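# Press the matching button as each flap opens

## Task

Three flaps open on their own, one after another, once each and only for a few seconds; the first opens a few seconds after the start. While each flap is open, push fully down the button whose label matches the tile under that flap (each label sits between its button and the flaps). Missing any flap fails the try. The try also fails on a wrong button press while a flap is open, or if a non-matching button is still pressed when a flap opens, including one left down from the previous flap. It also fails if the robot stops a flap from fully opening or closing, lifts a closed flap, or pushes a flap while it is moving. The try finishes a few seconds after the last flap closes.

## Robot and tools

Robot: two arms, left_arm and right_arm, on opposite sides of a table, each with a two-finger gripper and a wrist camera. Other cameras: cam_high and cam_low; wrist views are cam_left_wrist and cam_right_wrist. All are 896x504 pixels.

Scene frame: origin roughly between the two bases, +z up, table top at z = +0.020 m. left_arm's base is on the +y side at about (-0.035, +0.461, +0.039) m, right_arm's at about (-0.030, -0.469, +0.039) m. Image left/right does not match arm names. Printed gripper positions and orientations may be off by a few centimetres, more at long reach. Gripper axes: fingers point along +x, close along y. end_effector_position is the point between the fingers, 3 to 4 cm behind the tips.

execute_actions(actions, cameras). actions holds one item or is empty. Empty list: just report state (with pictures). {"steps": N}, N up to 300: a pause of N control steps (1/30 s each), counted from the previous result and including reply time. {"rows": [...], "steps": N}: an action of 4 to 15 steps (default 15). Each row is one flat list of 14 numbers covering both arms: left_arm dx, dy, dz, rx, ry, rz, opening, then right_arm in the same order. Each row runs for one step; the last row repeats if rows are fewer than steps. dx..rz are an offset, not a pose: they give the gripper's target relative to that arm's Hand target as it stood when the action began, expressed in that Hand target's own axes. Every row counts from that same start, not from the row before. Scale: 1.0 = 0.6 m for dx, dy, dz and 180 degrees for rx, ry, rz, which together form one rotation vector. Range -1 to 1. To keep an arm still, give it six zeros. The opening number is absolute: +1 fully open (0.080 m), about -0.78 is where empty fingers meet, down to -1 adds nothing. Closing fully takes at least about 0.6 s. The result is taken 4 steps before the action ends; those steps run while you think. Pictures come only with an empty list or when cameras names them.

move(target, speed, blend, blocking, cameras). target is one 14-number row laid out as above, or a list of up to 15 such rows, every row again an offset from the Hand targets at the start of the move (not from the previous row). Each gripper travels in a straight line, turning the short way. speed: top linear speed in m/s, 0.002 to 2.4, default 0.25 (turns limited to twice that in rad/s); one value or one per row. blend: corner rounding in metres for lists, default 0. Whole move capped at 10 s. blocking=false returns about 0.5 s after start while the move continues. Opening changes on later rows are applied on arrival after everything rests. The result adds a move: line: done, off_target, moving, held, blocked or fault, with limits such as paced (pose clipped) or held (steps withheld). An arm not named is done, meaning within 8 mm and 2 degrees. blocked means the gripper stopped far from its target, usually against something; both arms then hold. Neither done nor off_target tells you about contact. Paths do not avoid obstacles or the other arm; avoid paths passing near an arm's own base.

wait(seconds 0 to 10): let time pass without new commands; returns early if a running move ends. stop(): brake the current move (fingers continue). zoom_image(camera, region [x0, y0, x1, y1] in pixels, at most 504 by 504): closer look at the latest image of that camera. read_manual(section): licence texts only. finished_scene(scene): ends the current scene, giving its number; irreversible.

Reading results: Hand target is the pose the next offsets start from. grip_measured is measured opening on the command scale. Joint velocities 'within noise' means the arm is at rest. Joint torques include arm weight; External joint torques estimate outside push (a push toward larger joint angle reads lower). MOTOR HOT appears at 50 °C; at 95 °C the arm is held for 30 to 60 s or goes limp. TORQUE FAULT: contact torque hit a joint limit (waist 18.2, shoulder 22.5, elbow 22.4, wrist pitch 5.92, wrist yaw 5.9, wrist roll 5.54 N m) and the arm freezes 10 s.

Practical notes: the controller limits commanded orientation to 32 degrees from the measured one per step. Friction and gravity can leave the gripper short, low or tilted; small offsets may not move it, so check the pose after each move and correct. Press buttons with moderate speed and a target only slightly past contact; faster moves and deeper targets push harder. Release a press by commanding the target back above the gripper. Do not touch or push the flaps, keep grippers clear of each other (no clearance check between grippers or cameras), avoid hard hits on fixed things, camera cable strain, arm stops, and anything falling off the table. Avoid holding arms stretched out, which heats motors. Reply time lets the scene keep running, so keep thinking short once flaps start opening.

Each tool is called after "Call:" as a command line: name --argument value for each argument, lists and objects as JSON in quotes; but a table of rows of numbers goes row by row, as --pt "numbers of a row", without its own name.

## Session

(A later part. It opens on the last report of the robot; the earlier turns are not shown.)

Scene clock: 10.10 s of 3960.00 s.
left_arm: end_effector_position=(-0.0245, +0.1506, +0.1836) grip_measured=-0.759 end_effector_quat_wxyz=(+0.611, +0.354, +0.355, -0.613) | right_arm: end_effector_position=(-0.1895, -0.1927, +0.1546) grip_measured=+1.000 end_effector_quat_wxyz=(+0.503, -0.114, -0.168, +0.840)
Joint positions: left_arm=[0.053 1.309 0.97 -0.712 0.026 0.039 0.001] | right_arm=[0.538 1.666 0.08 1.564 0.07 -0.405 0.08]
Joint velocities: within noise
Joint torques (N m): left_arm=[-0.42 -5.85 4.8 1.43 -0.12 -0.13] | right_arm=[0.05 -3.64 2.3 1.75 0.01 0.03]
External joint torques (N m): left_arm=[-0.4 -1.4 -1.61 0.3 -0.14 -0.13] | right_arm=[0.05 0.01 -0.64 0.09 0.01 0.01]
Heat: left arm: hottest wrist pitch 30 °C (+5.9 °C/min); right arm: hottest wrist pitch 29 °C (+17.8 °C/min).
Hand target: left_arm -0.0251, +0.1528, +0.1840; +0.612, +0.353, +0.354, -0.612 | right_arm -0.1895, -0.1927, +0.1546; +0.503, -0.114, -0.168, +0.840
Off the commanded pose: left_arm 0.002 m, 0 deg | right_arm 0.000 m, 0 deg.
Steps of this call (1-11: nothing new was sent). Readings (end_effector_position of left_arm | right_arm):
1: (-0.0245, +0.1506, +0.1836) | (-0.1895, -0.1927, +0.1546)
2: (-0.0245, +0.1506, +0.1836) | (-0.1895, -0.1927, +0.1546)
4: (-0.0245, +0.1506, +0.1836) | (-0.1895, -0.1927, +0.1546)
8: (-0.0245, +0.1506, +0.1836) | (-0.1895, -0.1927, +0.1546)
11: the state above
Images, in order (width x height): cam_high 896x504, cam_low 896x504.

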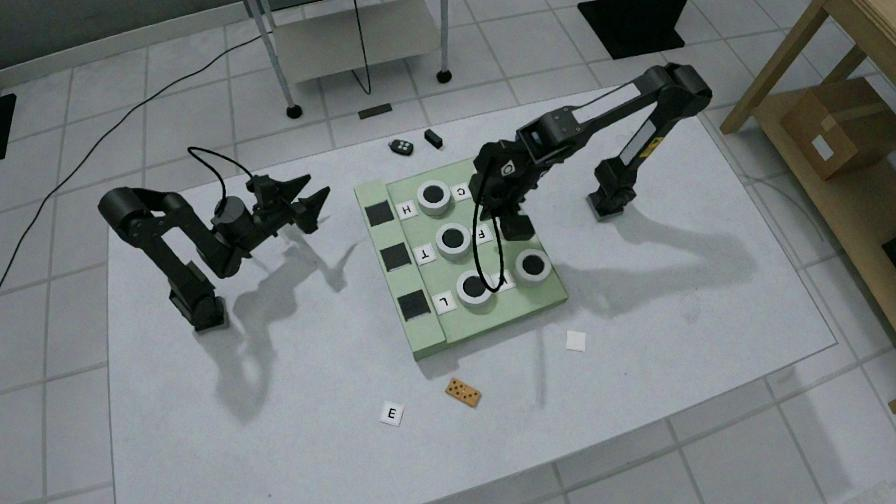

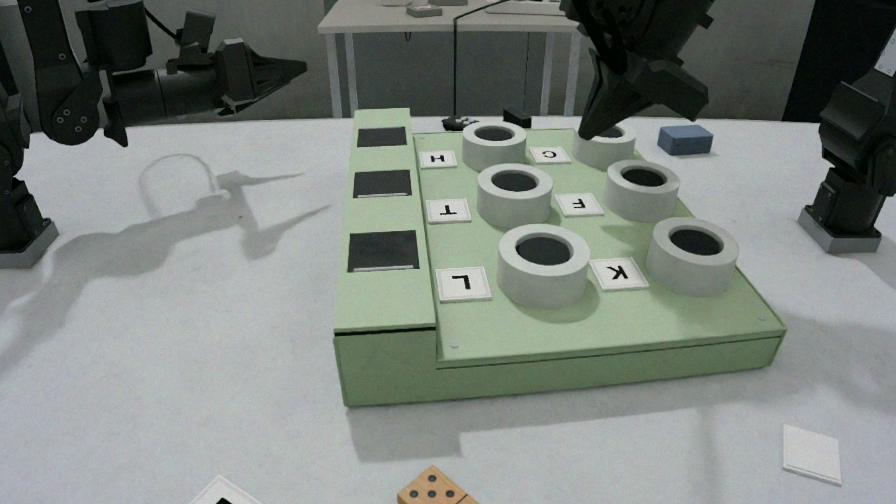

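Call:
wait --seconds 0.35 --cameras '["cam_high","cam_low"]'

Scene clock: 10.53 s of 3960.00 s.
left_arm: end_effector_position=(-0.0245, +0.1506, +0.1836) grip_measured=-0.759 end_effector_quat_wxyz=(+0.611, +0.353, +0.355, -0.613) | right_arm: end_effector_position=(-0.1895, -0.1927, +0.1546) grip_measured=+1.000 end_effector_quat_wxyz=(+0.503, -0.114, -0.168, +0.840)
Joint positions: left_arm=[0.053 1.309 0.97 -0.712 0.026 0.039 0.001] | right_arm=[0.538 1.666 0.08 1.564 0.07 -0.405 0.08]
Joint velocities: within noise
Joint torques (N m): left_arm=[-0.31 -5.84 4.81 1.46 -0.14 -0.14] | right_arm=[-0.01 -3.68 2.27 1.75 0.01 0.06]
External joint torques (N m): left_arm=[-0.32 -1.42 -1.52 0.36 -0.15 -0.14] | right_arm=[0 0.04 -0.72 0.06 0 0.04]
Heat: left arm: hottest wrist pitch 30 °C (+5.7 °C/min); right arm: hottest wrist pitch 29 °C (+17.1 °C/min).
Hand target: left_arm -0.0251, +0.1528, +0.1840; +0.612, +0.353, +0.354, -0.612 | right_arm -0.1895, -0.1927, +0.1546; +0.503, -0.114, -0.168, +0.840
Off the commanded pose: left_arm 0.002 m, 0 deg | right_arm 0.000 m, 0 deg.
Steps of this call (1-13: nothing new was sent). Readings (end_effector_position of left_arm | right_arm):
1: (-0.0245, +0.1506, +0.1836) | (-0.1895, -0.1927, +0.1546)
2: (-0.0245, +0.1506, +0.1836) | (-0.1895, -0.1927, +0.1546)
4: (-0.0245, +0.1506, +0.1836) | (-0.1895, -0.1927, +0.1546)
8: (-0.0245, +0.1506, +0.1836) | (-0.1895, -0.1927, +0.1546)
13: the state above
Images, in order (width x height): cam_high 896x504, cam_low 896x504.

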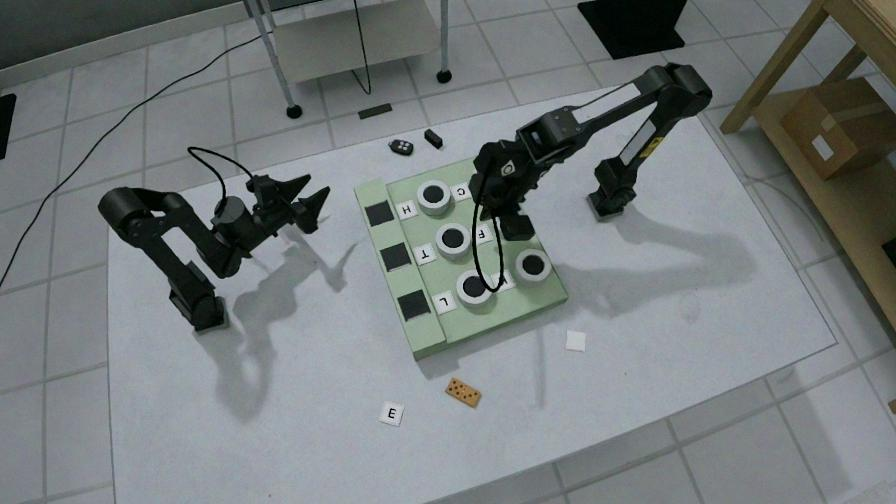

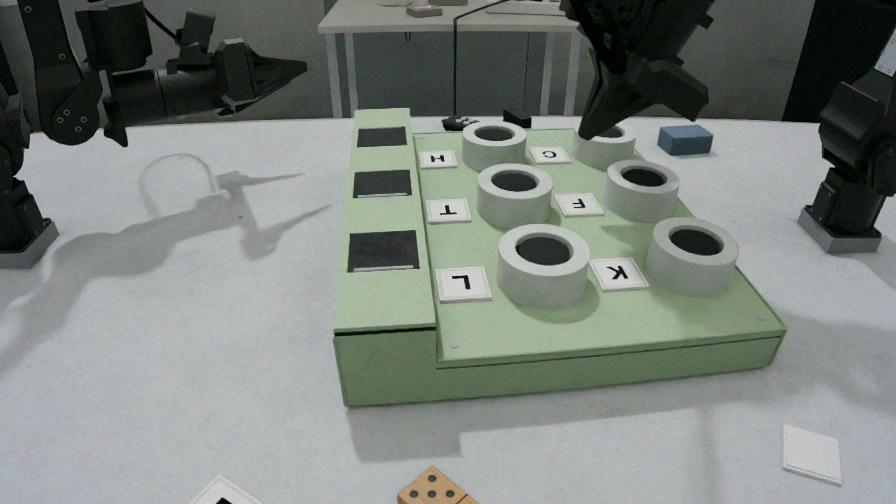

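Call:
wait --seconds 0.35 --cameras '["cam_high","cam_low"]'

Scene clock: 10.93 s of 3960.00 s.
left_arm: end_effector_position=(-0.0245, +0.1506, +0.1836) grip_measured=-0.759 end_effector_quat_wxyz=(+0.611, +0.353, +0.355, -0.613) | right_arm: end_effector_position=(-0.1895, -0.1927, +0.1546) grip_measured=+1.000 end_effector_quat_wxyz=(+0.503, -0.114, -0.168, +0.840)
Joint positions: left_arm=[0.053 1.309 0.97 -0.712 0.026 0.039 0.001] | right_arm=[0.538 1.666 0.08 1.564 0.07 -0.405 0.08]
Joint velocities: within noise
Joint torques (N m): left_arm=[-0.32 -5.85 4.86 1.47 -0.15 -0.12] | right_arm=[-0.01 -3.64 2.31 1.76 -0.01 0.05]
External joint torques (N m): left_arm=[-0.32 -1.4 -1.58 0.32 -0.16 -0.12] | right_arm=[-0.01 0.06 -0.65 0.06 -0.01 0.02]
Heat: left arm: hottest wrist pitch 30 °C (+5.5 °C/min); right arm: hottest wrist pitch 29 °C (+16.5 °C/min).
Hand target: left_arm -0.0251, +0.1528, +0.1840; +0.612, +0.353, +0.354, -0.612 | right_arm -0.1895, -0.1927, +0.1546; +0.503, -0.114, -0.168, +0.840
Off the commanded pose: left_arm 0.002 m, 0 deg | right_arm 0.000 m, 0 deg.
Steps of this call (1-12: nothing new was sent). Readings (end_effector_position of left_arm | right_arm):
1: (-0.0245, +0.1506, +0.1836) | (-0.1895, -0.1927, +0.1546)
2: (-0.0245, +0.1506, +0.1836) | (-0.1895, -0.1927, +0.1546)
4: (-0.0245, +0.1506, +0.1836) | (-0.1895, -0.1927, +0.1546)
8: (-0.0245, +0.1506, +0.1836) | (-0.1895, -0.1927, +0.1546)
12: the state above
Images, in order (width x height): cam_high 896x504, cam_low 896x504.

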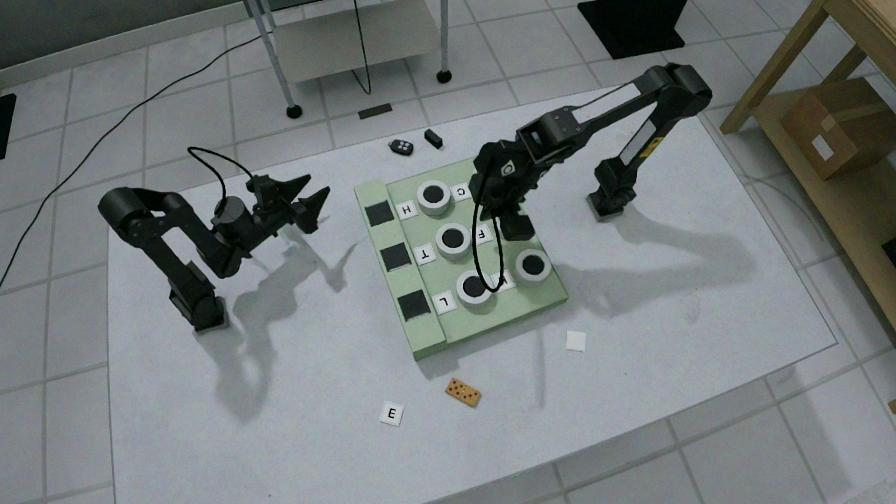

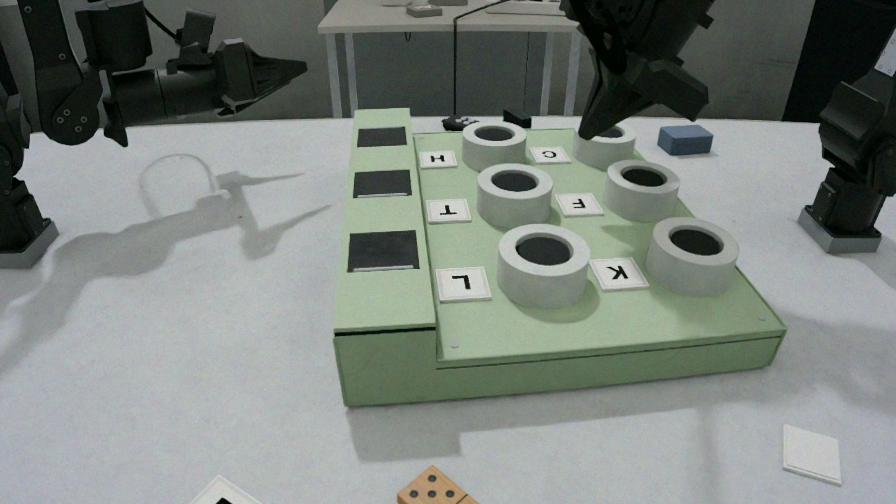

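Call:
wait --seconds 0.35 --cameras '["cam_high","cam_low"]'

Scene clock: 11.37 s of 3960.00 s.
left_arm: end_effector_position=(-0.0245, +0.1506, +0.1836) grip_measured=-0.759 end_effector_quat_wxyz=(+0.611, +0.353, +0.355, -0.613) | right_arm: end_effector_position=(-0.1895, -0.1927, +0.1546) grip_measured=+1.000 end_effector_quat_wxyz=(+0.503, -0.114, -0.168, +0.840)
Joint positions: left_arm=[0.053 1.309 0.97 -0.712 0.026 0.039 0.001] | right_arm=[0.538 1.666 0.08 1.564 0.07 -0.405 0.08]
Joint velocities: within noise
Joint torques (N m): left_arm=[-0.29 -5.84 4.71 1.44 -0.16 -0.11] | right_arm=[0.04 -3.61 2.3 1.77 0.01 0.04]
External joint torques (N m): left_arm=[-0.31 -1.38 -1.67 0.33 -0.17 -0.12] | right_arm=[0.04 0.08 -0.67 0.09 0.01 0.01]
Heat: left arm: hottest wrist pitch 30 °C (+5.3 °C/min); right arm: hottest wrist pitch 29 °C (+15.8 °C/min).
Hand target: left_arm -0.0251, +0.1528, +0.1840; +0.612, +0.353, +0.354, -0.612 | right_arm -0.1895, -0.1927, +0.1546; +0.503, -0.114, -0.168, +0.840
Off the commanded pose: left_arm 0.002 m, 0 deg | right_arm 0.000 m, 0 deg.
Steps of this call (1-13: nothing new was sent). Readings (end_effector_position of left_arm | right_arm):
1: (-0.0245, +0.1506, +0.1836) | (-0.1895, -0.1927, +0.1546)
2: (-0.0245, +0.1506, +0.1836) | (-0.1895, -0.1927, +0.1546)
4: (-0.0245, +0.1506, +0.1836) | (-0.1895, -0.1927, +0.1546)
8: (-0.0245, +0.1506, +0.1836) | (-0.1895, -0.1927, +0.1546)
13: the state above
Images, in order (width x height): cam_high 896x504, cam_low 896x504.

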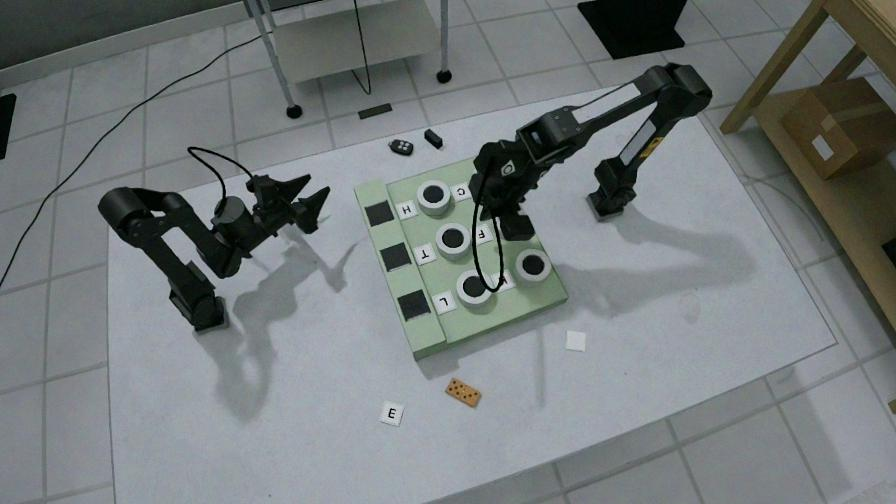

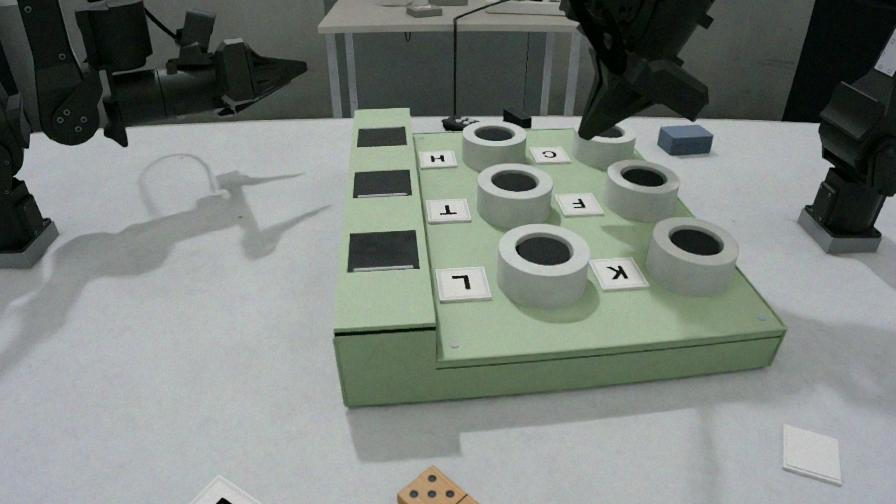

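Call:
wait --seconds 0.35 --cameras '["cam_high","cam_low"]'

Scene clock: 11.77 s of 3960.00 s.
left_arm: end_effector_position=(-0.0245, +0.1506, +0.1836) grip_measured=-0.759 end_effector_quat_wxyz=(+0.611, +0.353, +0.355, -0.613) | right_arm: end_effector_position=(-0.1895, -0.1927, +0.1546) grip_measured=+1.000 end_effector_quat_wxyz=(+0.503, -0.114, -0.168, +0.840)
Joint positions: left_arm=[0.053 1.309 0.97 -0.712 0.026 0.039 0.001] | right_arm=[0.538 1.666 0.08 1.564 0.07 -0.405 0.08]
Joint velocities: within noise
Joint torques (N m): left_arm=[-0.27 -5.81 4.87 1.46 -0.13 -0.12] | right_arm=[0.04 -3.64 2.31 1.76 0.02 0.05]
External joint torques (N m): left_arm=[-0.27 -1.38 -1.51 0.34 -0.14 -0.12] | right_arm=[0.03 0.01 -0.62 0.1 0.02 0.02]
Heat: left arm: hottest wrist pitch 30 °C (+5.1 °C/min); right arm: hottest wrist pitch 29 °C (+15.3 °C/min).
Hand target: left_arm -0.0251, +0.1528, +0.1840; +0.612, +0.353, +0.354, -0.612 | right_arm -0.1895, -0.1927, +0.1546; +0.503, -0.114, -0.168, +0.840
Off the commanded pose: left_arm 0.002 m, 0 deg | right_arm 0.000 m, 0 deg.
Steps of this call (1-12: nothing new was sent). Readings (end_effector_position of left_arm | right_arm):
1: (-0.0245, +0.1506, +0.1836) | (-0.1895, -0.1927, +0.1546)
2: (-0.0245, +0.1506, +0.1836) | (-0.1895, -0.1927, +0.1546)
4: (-0.0245, +0.1506, +0.1836) | (-0.1895, -0.1927, +0.1546)
8: (-0.0245, +0.1506, +0.1836) | (-0.1895, -0.1927, +0.1546)
12: the state above
Images, in order (width x height): cam_high 896x504, cam_low 896x504.

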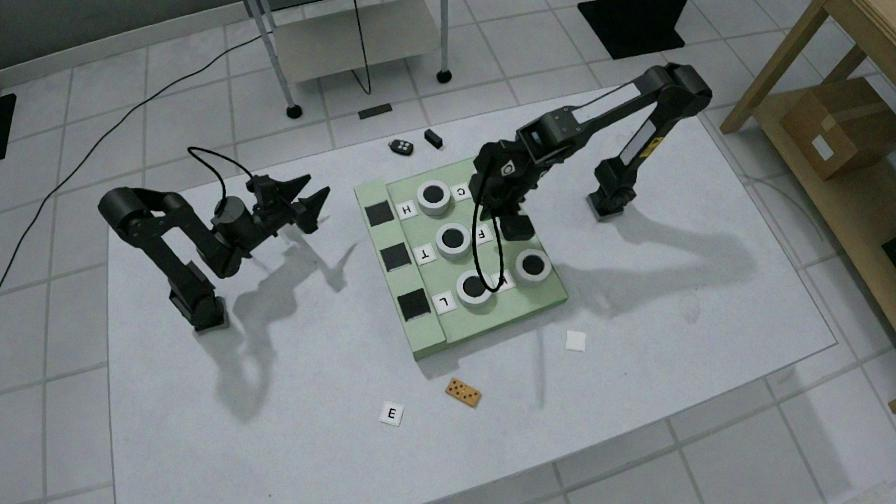

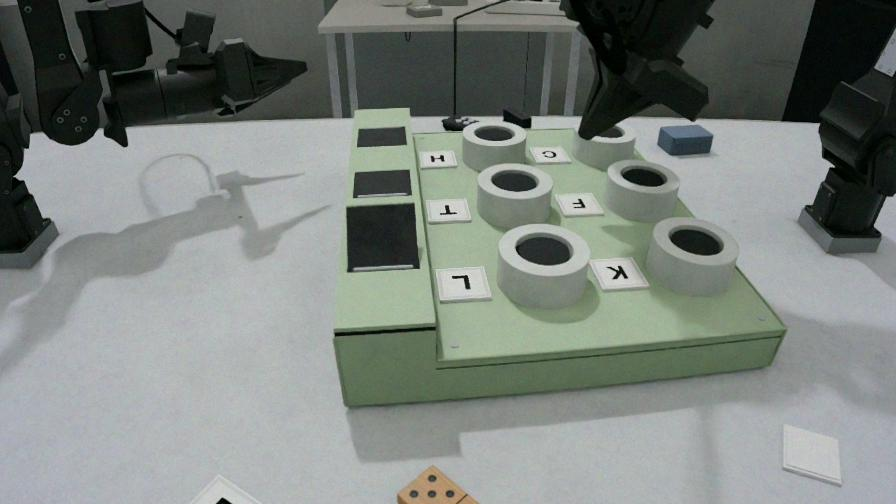

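Call:
wait --seconds 0.25 --cameras '["cam_high","cam_low"]'

Scene clock: 12.13 s of 3960.00 s.
left_arm: end_effector_position=(-0.0245, +0.1506, +0.1836) grip_measured=-0.759 end_effector_quat_wxyz=(+0.611, +0.353, +0.355, -0.613) | right_arm: end_effector_position=(-0.1895, -0.1927, +0.1546) grip_measured=+1.000 end_effector_quat_wxyz=(+0.503, -0.114, -0.168, +0.840)
Joint positions: left_arm=[0.053 1.309 0.97 -0.712 0.026 0.039 0.001] | right_arm=[0.538 1.666 0.08 1.564 0.07 -0.405 0.08]
Joint velocities: within noise
Joint torques (N m): left_arm=[-0.3 -5.74 4.84 1.44 -0.16 -0.12] | right_arm=[0.03 -3.63 2.32 1.76 0 0.04]
External joint torques (N m): left_arm=[-0.29 -1.3 -1.48 0.35 -0.17 -0.13] | right_arm=[0.01 0.09 -0.66 0.06 0.01 0.02]
Heat: left arm: hottest wrist pitch 30 °C (+4.9 °C/min); right arm: hottest wrist pitch 29 °C (+14.8 °C/min).
Hand target: left_arm -0.0251, +0.1528, +0.1840; +0.612, +0.353, +0.354, -0.612 | right_arm -0.1895, -0.1927, +0.1546; +0.503, -0.114, -0.168, +0.840
Off the commanded pose: left_arm 0.002 m, 0 deg | right_arm 0.000 m, 0 deg.
Steps of this call (1-11: nothing new was sent). Readings (end_effector_position of left_arm | right_arm):
1: (-0.0245, +0.1506, +0.1836) | (-0.1895, -0.1927, +0.1546)
2: (-0.0245, +0.1506, +0.1836) | (-0.1895, -0.1927, +0.1546)
4: (-0.0245, +0.1506, +0.1836) | (-0.1895, -0.1927, +0.1546)
8: (-0.0245, +0.1506, +0.1836) | (-0.1895, -0.1927, +0.1546)
11: the state above
Images, in order (width x height): cam_high 896x504, cam_low 896x504.

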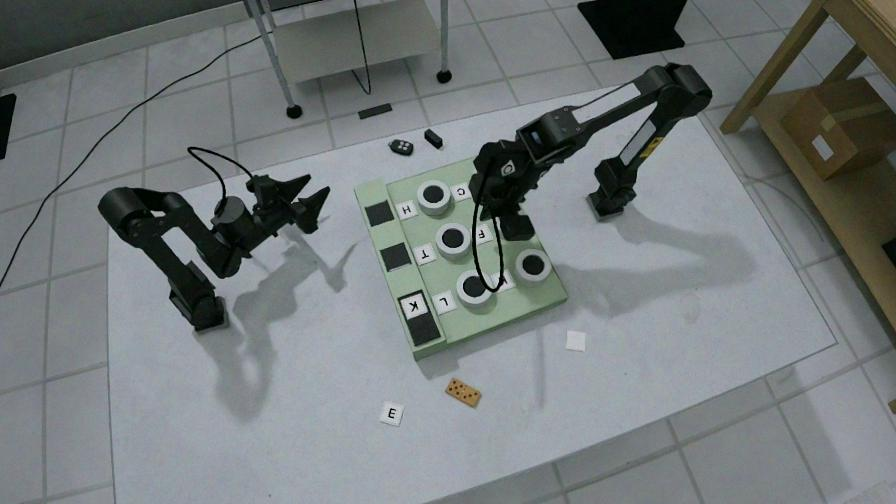

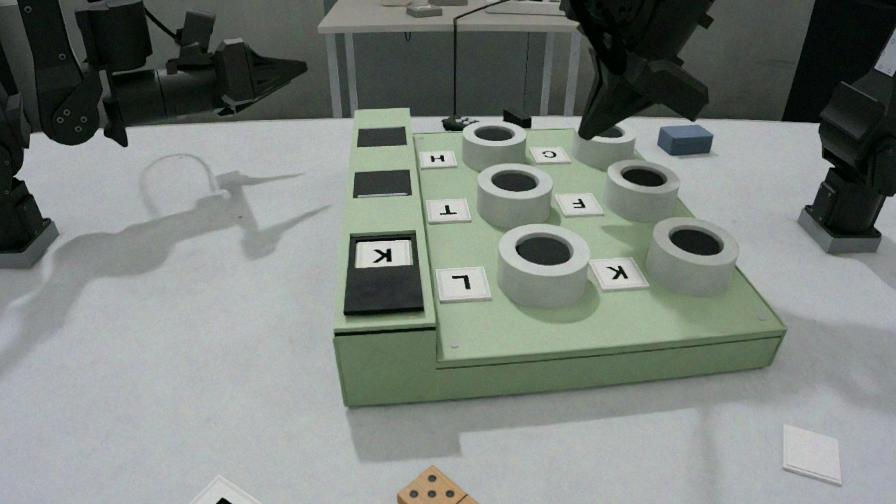

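K: A(-.054,.18,-.107), B (+.113,-.070).

Call:
move --pt "-0.054 0.18 -0.107 0 0 0 -1 0 0 0 0 0 0 1" --pt "0.059 0.18 -0.178 0 0 0 -1 0 0 0 0 0 0 1" --speed '[0.45,0.18]' --blend '[0.008,0]' --cameras '["cam_high","cam_low","cam_left_wrist"]'

Scene clock: 13.63 s of 3960.00 s.
left_arm: end_effector_position=(+0.0874, +0.2146, +0.1271) grip_measured=-0.759 end_effector_quat_wxyz=(+0.630, +0.340, +0.315, -0.623) | right_arm: end_effector_position=(-0.1895, -0.1927, +0.1546) grip_measured=+1.000 end_effector_quat_wxyz=(+0.503, -0.114, -0.168, +0.840)
Joint positions: left_arm=[0.641 1.211 0.646 -0.482 0.324 0.565 0.001] | right_arm=[0.538 1.666 0.08 1.564 0.07 -0.405 0.08]
Joint velocities: within noise
Joint torques (N m): left_arm=[0.45 0.35 1 0.71 -0.51 0.22] | right_arm=[0.03 -3.65 2.29 1.76 0 0.04]
External joint torques (N m): left_arm=[0.44 3.84 -5.11 -0.39 -0.7 0.22] | right_arm=[0.04 0.08 -0.68 0.06 0 0.02]
Heat: left arm: hottest wrist pitch 30 °C (+4.4 °C/min); right arm: hottest wrist pitch 30 °C (+17.6 °C/min).
Hand target: left_arm +0.0828, +0.2277, +0.0999; +0.612, +0.353, +0.354, -0.612 | right_arm -0.1895, -0.1927, +0.1546; +0.503, -0.114, -0.168, +0.840
Off the commanded pose: left_arm 0.031 m, 5 deg | right_arm 0.000 m, 0 deg.
Kept back: nothing.
move: off_target (left_arm)
Images, in order (width x height): cam_high 896x504, cam_low 896x504, cam_left_wrist 896x504.

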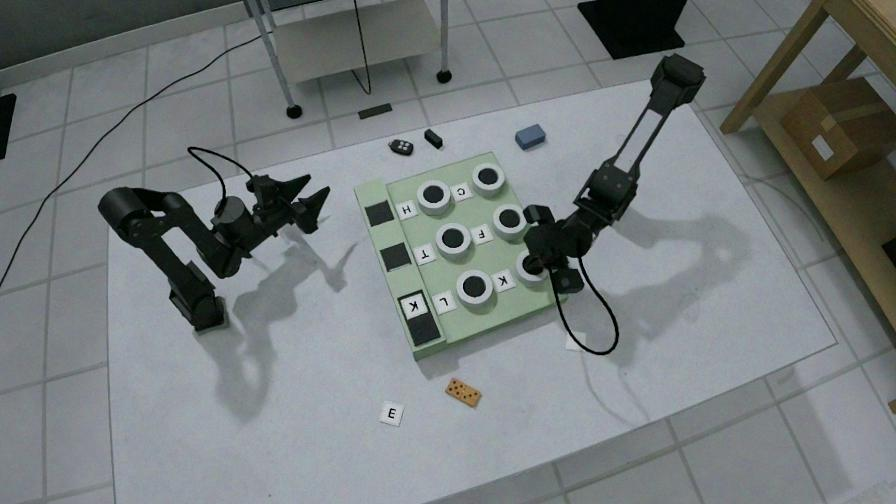

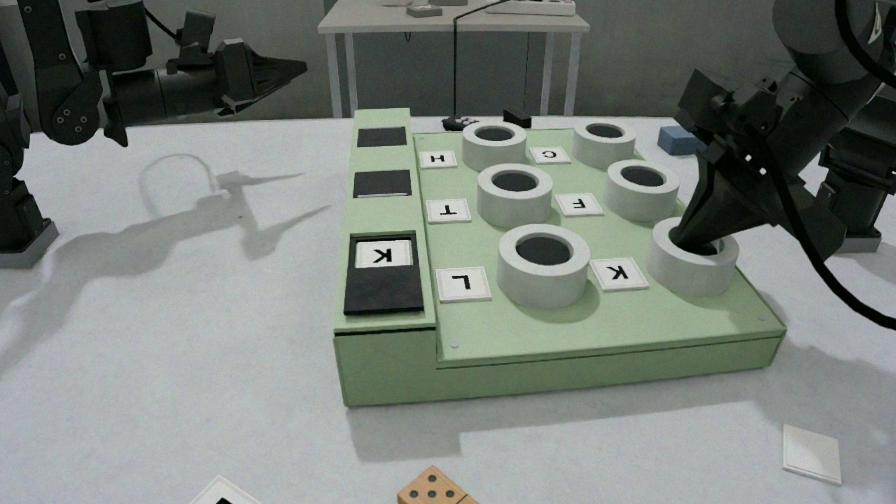

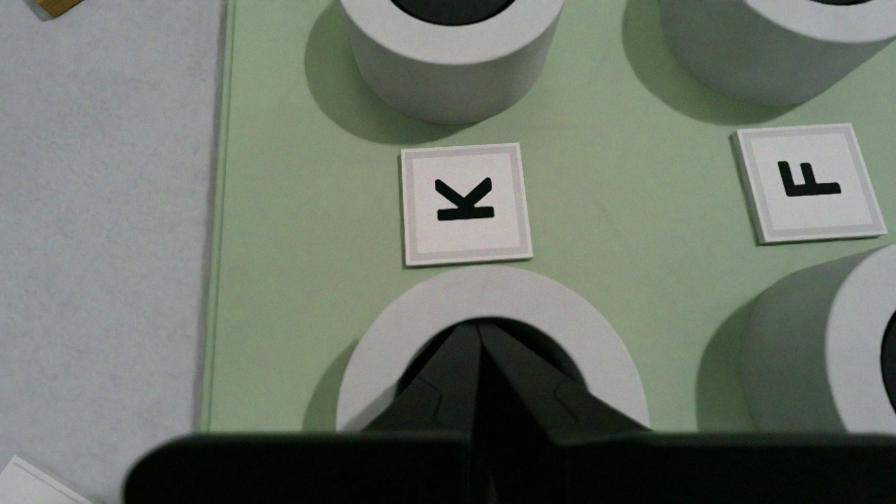

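Call:
move --target '[0.001,0,-0.0315,0,0,0,-1,0,0,0,0,0,0,1]' --speed 0.15 --cameras '["cam_high","cam_left_wrist"]'

Scene clock: 14.60 s of 3960.00 s.
left_arm: end_effector_position=(+0.0886, +0.2194, +0.1278) grip_measured=-0.759 end_effector_quat_wxyz=(+0.633, +0.336, +0.292, -0.633) end_effector_velocity=(+0.017, -0.034, +0.122) end_effector_angular_velocity=(-0.332, -0.202, -0.024) | right_arm: end_effector_position=(-0.1895, -0.1927, +0.1546) grip_measured=+1.000 end_effector_quat_wxyz=(+0.503, -0.114, -0.168, +0.840)
Joint positions: left_arm=[0.676 1.174 0.607 -0.449 0.361 0.609 0.001] | right_arm=[0.538 1.666 0.08 1.564 0.07 -0.405 0.08]
Joint velocities: left_arm=[-0.002 -0.271 0.168 -0.051 0.051 -0.007 0] | right_arm=[within noise]
Joint torques (N m): left_arm=[0.34 -0.41 2.82 0.12 -0.53 0.12] | right_arm=[0.08 -3.63 2.29 1.76 0.01 0.03]
External joint torques (N m): left_arm=[0.91 4.49 -6.57 -1.83 -1.04 0.16] | right_arm=[0.08 0.09 -0.66 0.06 0.01 0.01]
Heat: left arm: hottest wrist pitch 30 °C (+4.1 °C/min); right arm: hottest wrist pitch 30 °C (+16.4 °C/min).
Hand target: left_arm +0.0878, +0.2209, +0.1243; +0.631, +0.337, +0.298, -0.632 (not the last commanded pose) | right_arm -0.1895, -0.1927, +0.1546; +0.503, -0.114, -0.168, +0.840
Off the commanded pose: left_arm 0.045 m, 8 deg | right_arm 0.000 m, 0 deg.
blocked (left_arm)
Kept back: nothing.
move: off_target (left_arm)
Images, in order (width x height): cam_high 896x504, cam_left_wrist 896x504.

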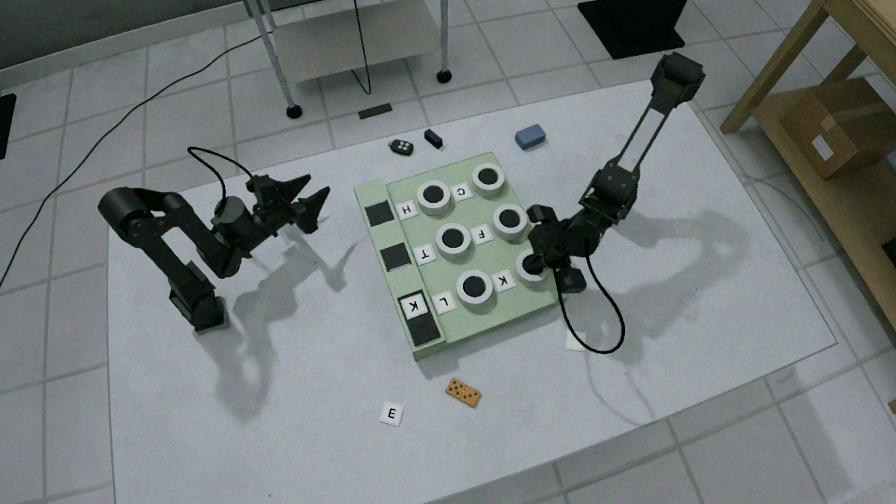

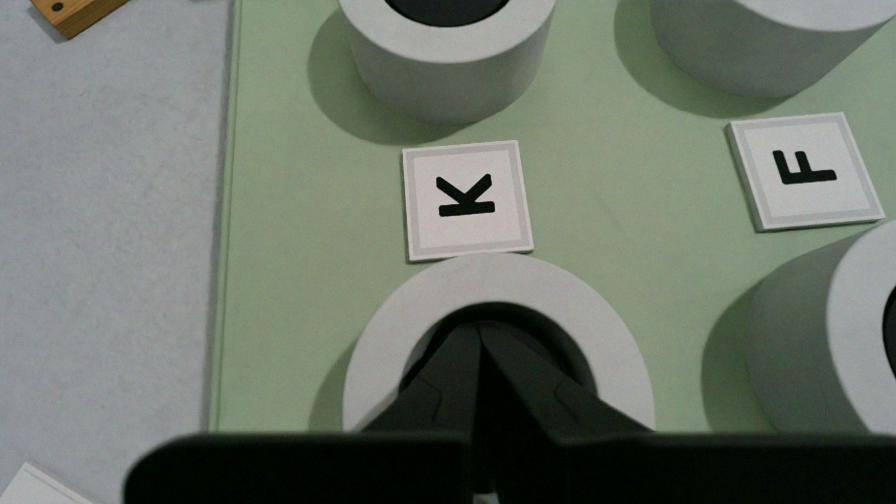

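Call:
move --pt "-0.074 0 0.0545 0 0.015 0 -1 0 0 0 0 0 0 1" --pt "-0.0167 -0.18 0.159 -0.0154 0.0373 -0.0084 -1 0 0 0 0 0 0 1" --speed 0.4 --blend '[0.015,0]' --cameras '["cam_high","cam_low","cam_left_wrist"]'

Scene clock: 16.03 s of 3960.00 s.
left_arm: end_effector_position=(-0.0245, +0.1556, +0.1818) grip_measured=-0.759 end_effector_quat_wxyz=(+0.611, +0.354, +0.355, -0.613) | right_arm: end_effector_position=(-0.1895, -0.1927, +0.1546) grip_measured=+1.000 end_effector_quat_wxyz=(+0.503, -0.114, -0.168, +0.840)
Joint positions: left_arm=[0.054 1.29 0.95 -0.712 0.026 0.041 0.001] | right_arm=[0.538 1.666 0.08 1.564 0.07 -0.405 0.08]
Joint velocities: within noise
Joint torques (N m): left_arm=[-0.43 -3.95 6.53 1.43 -0.15 -0.14] | right_arm=[0.04 -3.65 2.27 1.76 -0.01 0.04]
External joint torques (N m): left_arm=[-0.44 0.32 0.18 0.32 -0.17 -0.14] | right_arm=[0.05 0.1 -0.72 0.05 -0.01 0.01]
Heat: left arm: hottest wrist pitch 30 °C (+3.7 °C/min); right arm: hottest wrist pitch 30 °C (+15.0 °C/min).
Hand target: left_arm -0.0250, +0.1532, +0.1839; +0.612, +0.354, +0.354, -0.612 | right_arm -0.1895, -0.1927, +0.1546; +0.503, -0.114, -0.168, +0.840
Off the commanded pose: left_arm 0.003 m, 0 deg | right_arm 0.000 m, 0 deg.
Kept back: nothing.
move: done
Images, in order (width x height): cam_high 896x504, cam_low 896x504, cam_left_wrist 896x504.

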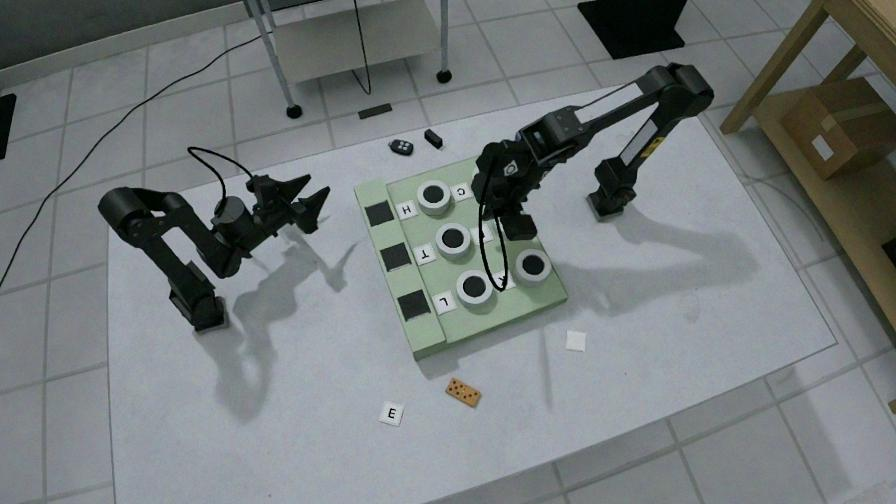

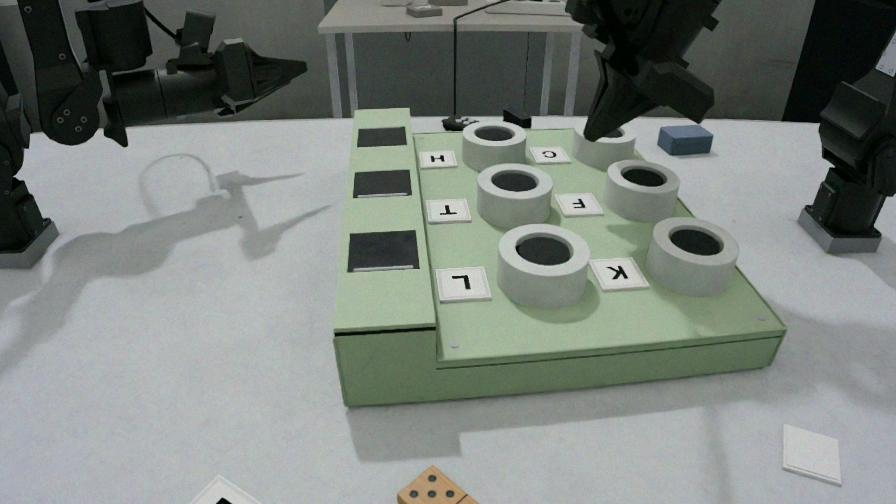

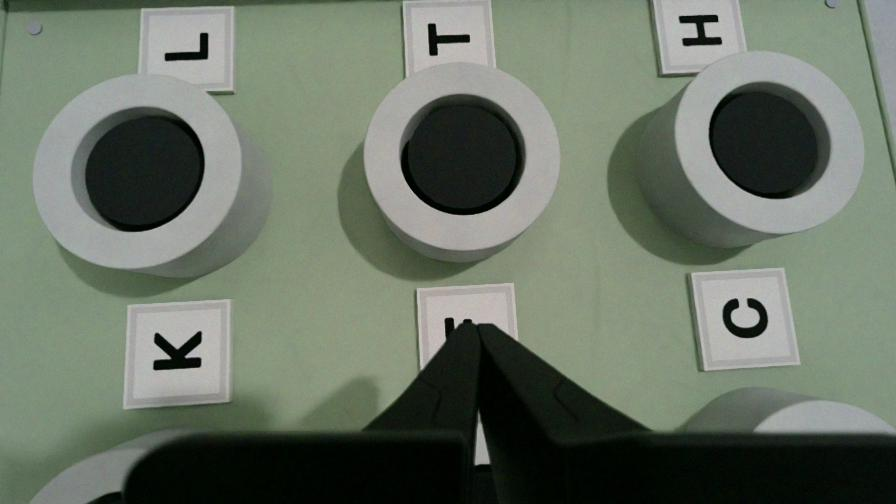

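Call:
wait --seconds 0.9 --cameras '["cam_high","cam_low"]'

Scene clock: 17.00 s of 3960.00 s.
left_arm: end_effector_position=(-0.0247, +0.1556, +0.1817) grip_measured=-0.759 end_effector_quat_wxyz=(+0.611, +0.354, +0.356, -0.613) | right_arm: end_effector_position=(-0.1895, -0.1927, +0.1546) grip_measured=+1.000 end_effector_quat_wxyz=(+0.503, -0.114, -0.168, +0.840)
Joint positions: left_arm=[0.053 1.291 0.951 -0.713 0.026 0.04 0.001] | right_arm=[0.538 1.666 0.08 1.564 0.07 -0.405 0.08]
Joint velocities: within noise
Joint torques (N m): left_arm=[-0.33 -3.8 6.62 1.45 -0.17 -0.13] | right_arm=[0.05 -3.67 2.3 1.76 0.01 0.04]
External joint torques (N m): left_arm=[-0.35 0.47 0.26 0.34 -0.18 -0.13] | right_arm=[0.03 0 -0.65 0.08 0.02 0.02]
Heat: left arm: hottest wrist pitch 30 °C (+3.5 °C/min); right arm: hottest wrist pitch 30 °C (+14.1 °C/min).
Hand target: left_arm -0.0251, +0.1531, +0.1839; +0.612, +0.354, +0.354, -0.612 | right_arm -0.1895, -0.1927, +0.1546; +0.503, -0.114, -0.168, +0.840
Off the commanded pose: left_arm 0.003 m, 0 deg | right_arm 0.000 m, 0 deg.
Steps of this call (1-29: nothing new was sent). Readings (end_effector_position of left_arm | right_arm):
1: (-0.0246, +0.1555, +0.1818) | (-0.1895, -0.1927, +0.1546)
2: (-0.0246, +0.1555, +0.1818) | (-0.1895, -0.1927, +0.1546)
4: (-0.0246, +0.1556, +0.1818) | (-0.1895, -0.1927, +0.1546)
8: (-0.0247, +0.1556, +0.1817) | (-0.1895, -0.1927, +0.1546)
29: the state above
Images, in order (width x height): cam_high 896x504, cam_low 896x504.

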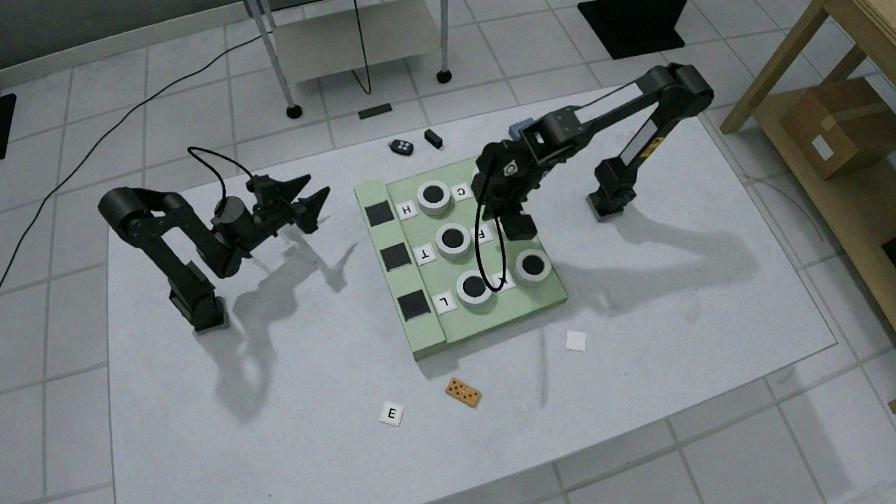

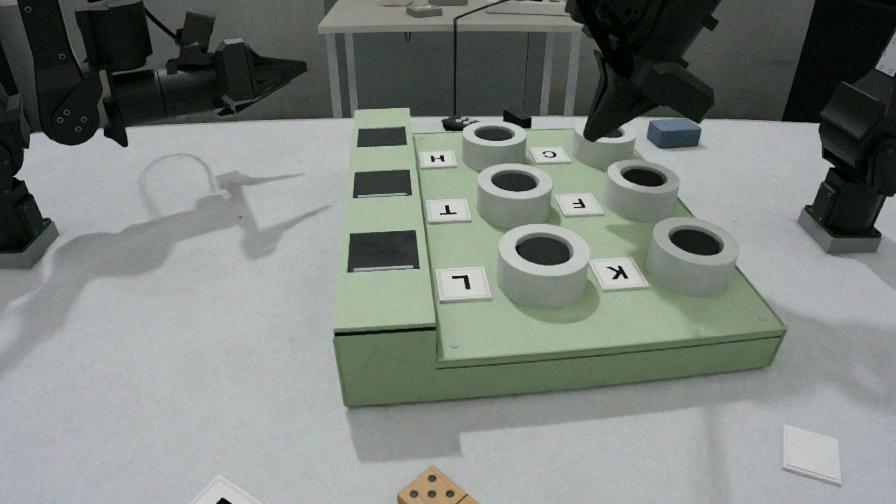

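Call:
wait --seconds 0.5 --cameras '["cam_high","cam_low"]'

Scene clock: 17.57 s of 3960.00 s.
left_arm: end_effector_position=(-0.0247, +0.1556, +0.1817) grip_measured=-0.759 end_effector_quat_wxyz=(+0.611, +0.354, +0.356, -0.613) | right_arm: end_effector_position=(-0.1895, -0.1927, +0.1546) grip_measured=+1.000 end_effector_quat_wxyz=(+0.503, -0.114, -0.168, +0.840)
Joint positions: left_arm=[0.053 1.291 0.951 -0.713 0.026 0.04 0.001] | right_arm=[0.538 1.666 0.08 1.564 0.07 -0.405 0.08]
Joint velocities: within noise
Joint torques (N m): left_arm=[-0.28 -3.77 6.56 1.44 -0.16 -0.13] | right_arm=[0 -3.62 2.25 1.76 0.01 0.03]
External joint torques (N m): left_arm=[-0.25 0.54 0.16 0.3 -0.18 -0.13] | right_arm=[0 0.02 -0.67 0.1 0.01 0.01]
Heat: left arm: hottest wrist pitch 30 °C (+3.4 °C/min); right arm: hottest wrist pitch 30 °C (+13.7 °C/min).
Hand target: left_arm -0.0251, +0.1531, +0.1839; +0.612, +0.354, +0.354, -0.612 | right_arm -0.1895, -0.1927, +0.1546; +0.503, -0.114, -0.168, +0.840
Off the commanded pose: left_arm 0.003 m, 0 deg | right_arm 0.000 m, 0 deg.
Steps of this call (1-17: nothing new was sent). Readings (end_effector_position of left_arm | right_arm):
1: (-0.0247, +0.1556, +0.1817) | (-0.1895, -0.1927, +0.1546)
2: (-0.0247, +0.1556, +0.1817) | (-0.1895, -0.1927, +0.1546)
4: (-0.0247, +0.1556, +0.1817) | (-0.1895, -0.1927, +0.1546)
8: (-0.0247, +0.1556, +0.1817) | (-0.1895, -0.1927, +0.1546)
17: the state above
Images, in order (width x height): cam_high 896x504, cam_low 896x504.

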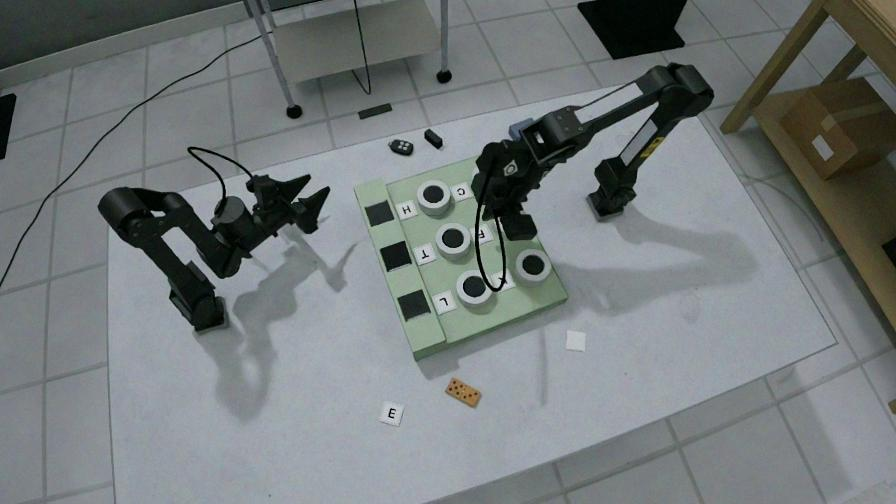

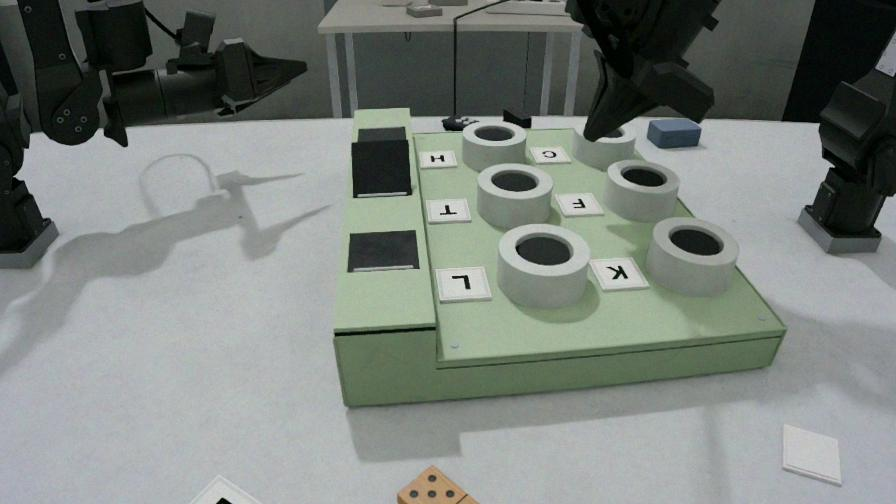

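Call:
wait --seconds 0.3 --cameras '["cam_high","cam_low"]'

Scene clock: 17.90 s of 3960.00 s.
left_arm: end_effector_position=(-0.0247, +0.1556, +0.1817) grip_measured=-0.759 end_effector_quat_wxyz=(+0.611, +0.354, +0.356, -0.613) | right_arm: end_effector_position=(-0.1895, -0.1927, +0.1546) grip_measured=+1.000 end_effector_quat_wxyz=(+0.503, -0.114, -0.168, +0.840)
Joint positions: left_arm=[0.053 1.291 0.951 -0.713 0.026 0.04 0.001] | right_arm=[0.538 1.666 0.08 1.564 0.07 -0.405 0.08]
Joint velocities: within noise
Joint torques (N m): left_arm=[-0.41 -3.81 6.62 1.43 -0.16 -0.13] | right_arm=[0.05 -3.69 2.26 1.77 0 0.05]
External joint torques (N m): left_arm=[-0.38 0.53 0.19 0.3 -0.18 -0.13] | right_arm=[0.04 0 -0.67 0.09 0 0.03]
Heat: left arm: hottest wrist pitch 30 °C (+3.4 °C/min); right arm: hottest wrist pitch 30 °C (+13.4 °C/min).
Hand target: left_arm -0.0251, +0.1531, +0.1839; +0.612, +0.354, +0.354, -0.612 | right_arm -0.1895, -0.1927, +0.1546; +0.503, -0.114, -0.168, +0.840
Off the commanded pose: left_arm 0.003 m, 0 deg | right_arm 0.000 m, 0 deg.
Steps of this call (1-10: nothing new was sent). Readings (end_effector_position of left_arm | right_arm):
1: (-0.0247, +0.1556, +0.1817) | (-0.1895, -0.1927, +0.1546)
2: (-0.0247, +0.1556, +0.1817) | (-0.1895, -0.1927, +0.1546)
4: (-0.0247, +0.1556, +0.1817) | (-0.1895, -0.1927, +0.1546)
8: (-0.0247, +0.1556, +0.1817) | (-0.1895, -0.1927, +0.1546)
10: the state above
Images, in order (width x height): cam_high 896x504, cam_low 896x504.

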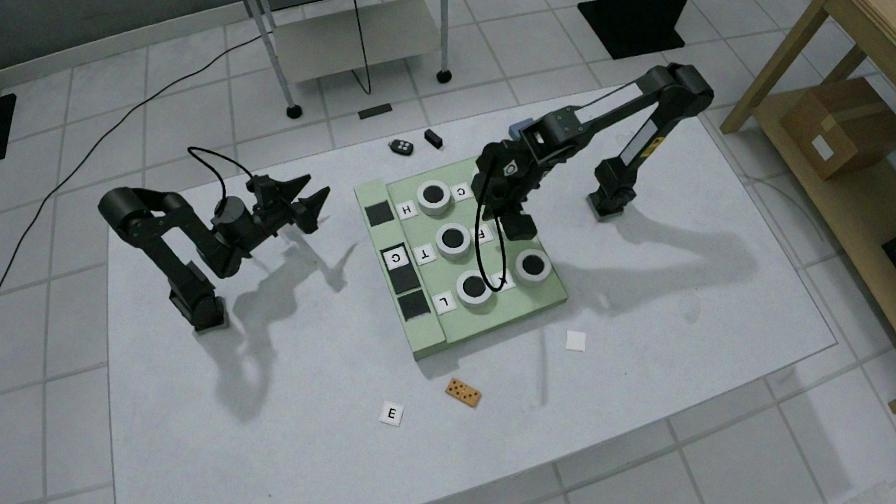

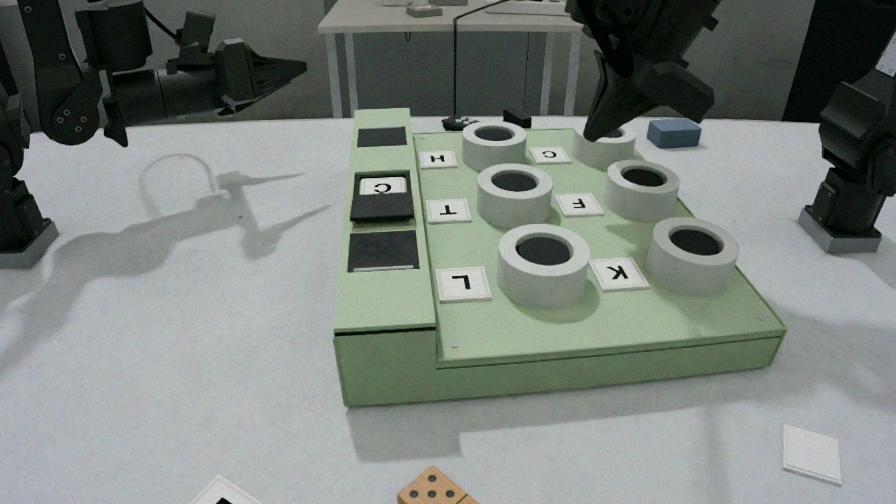

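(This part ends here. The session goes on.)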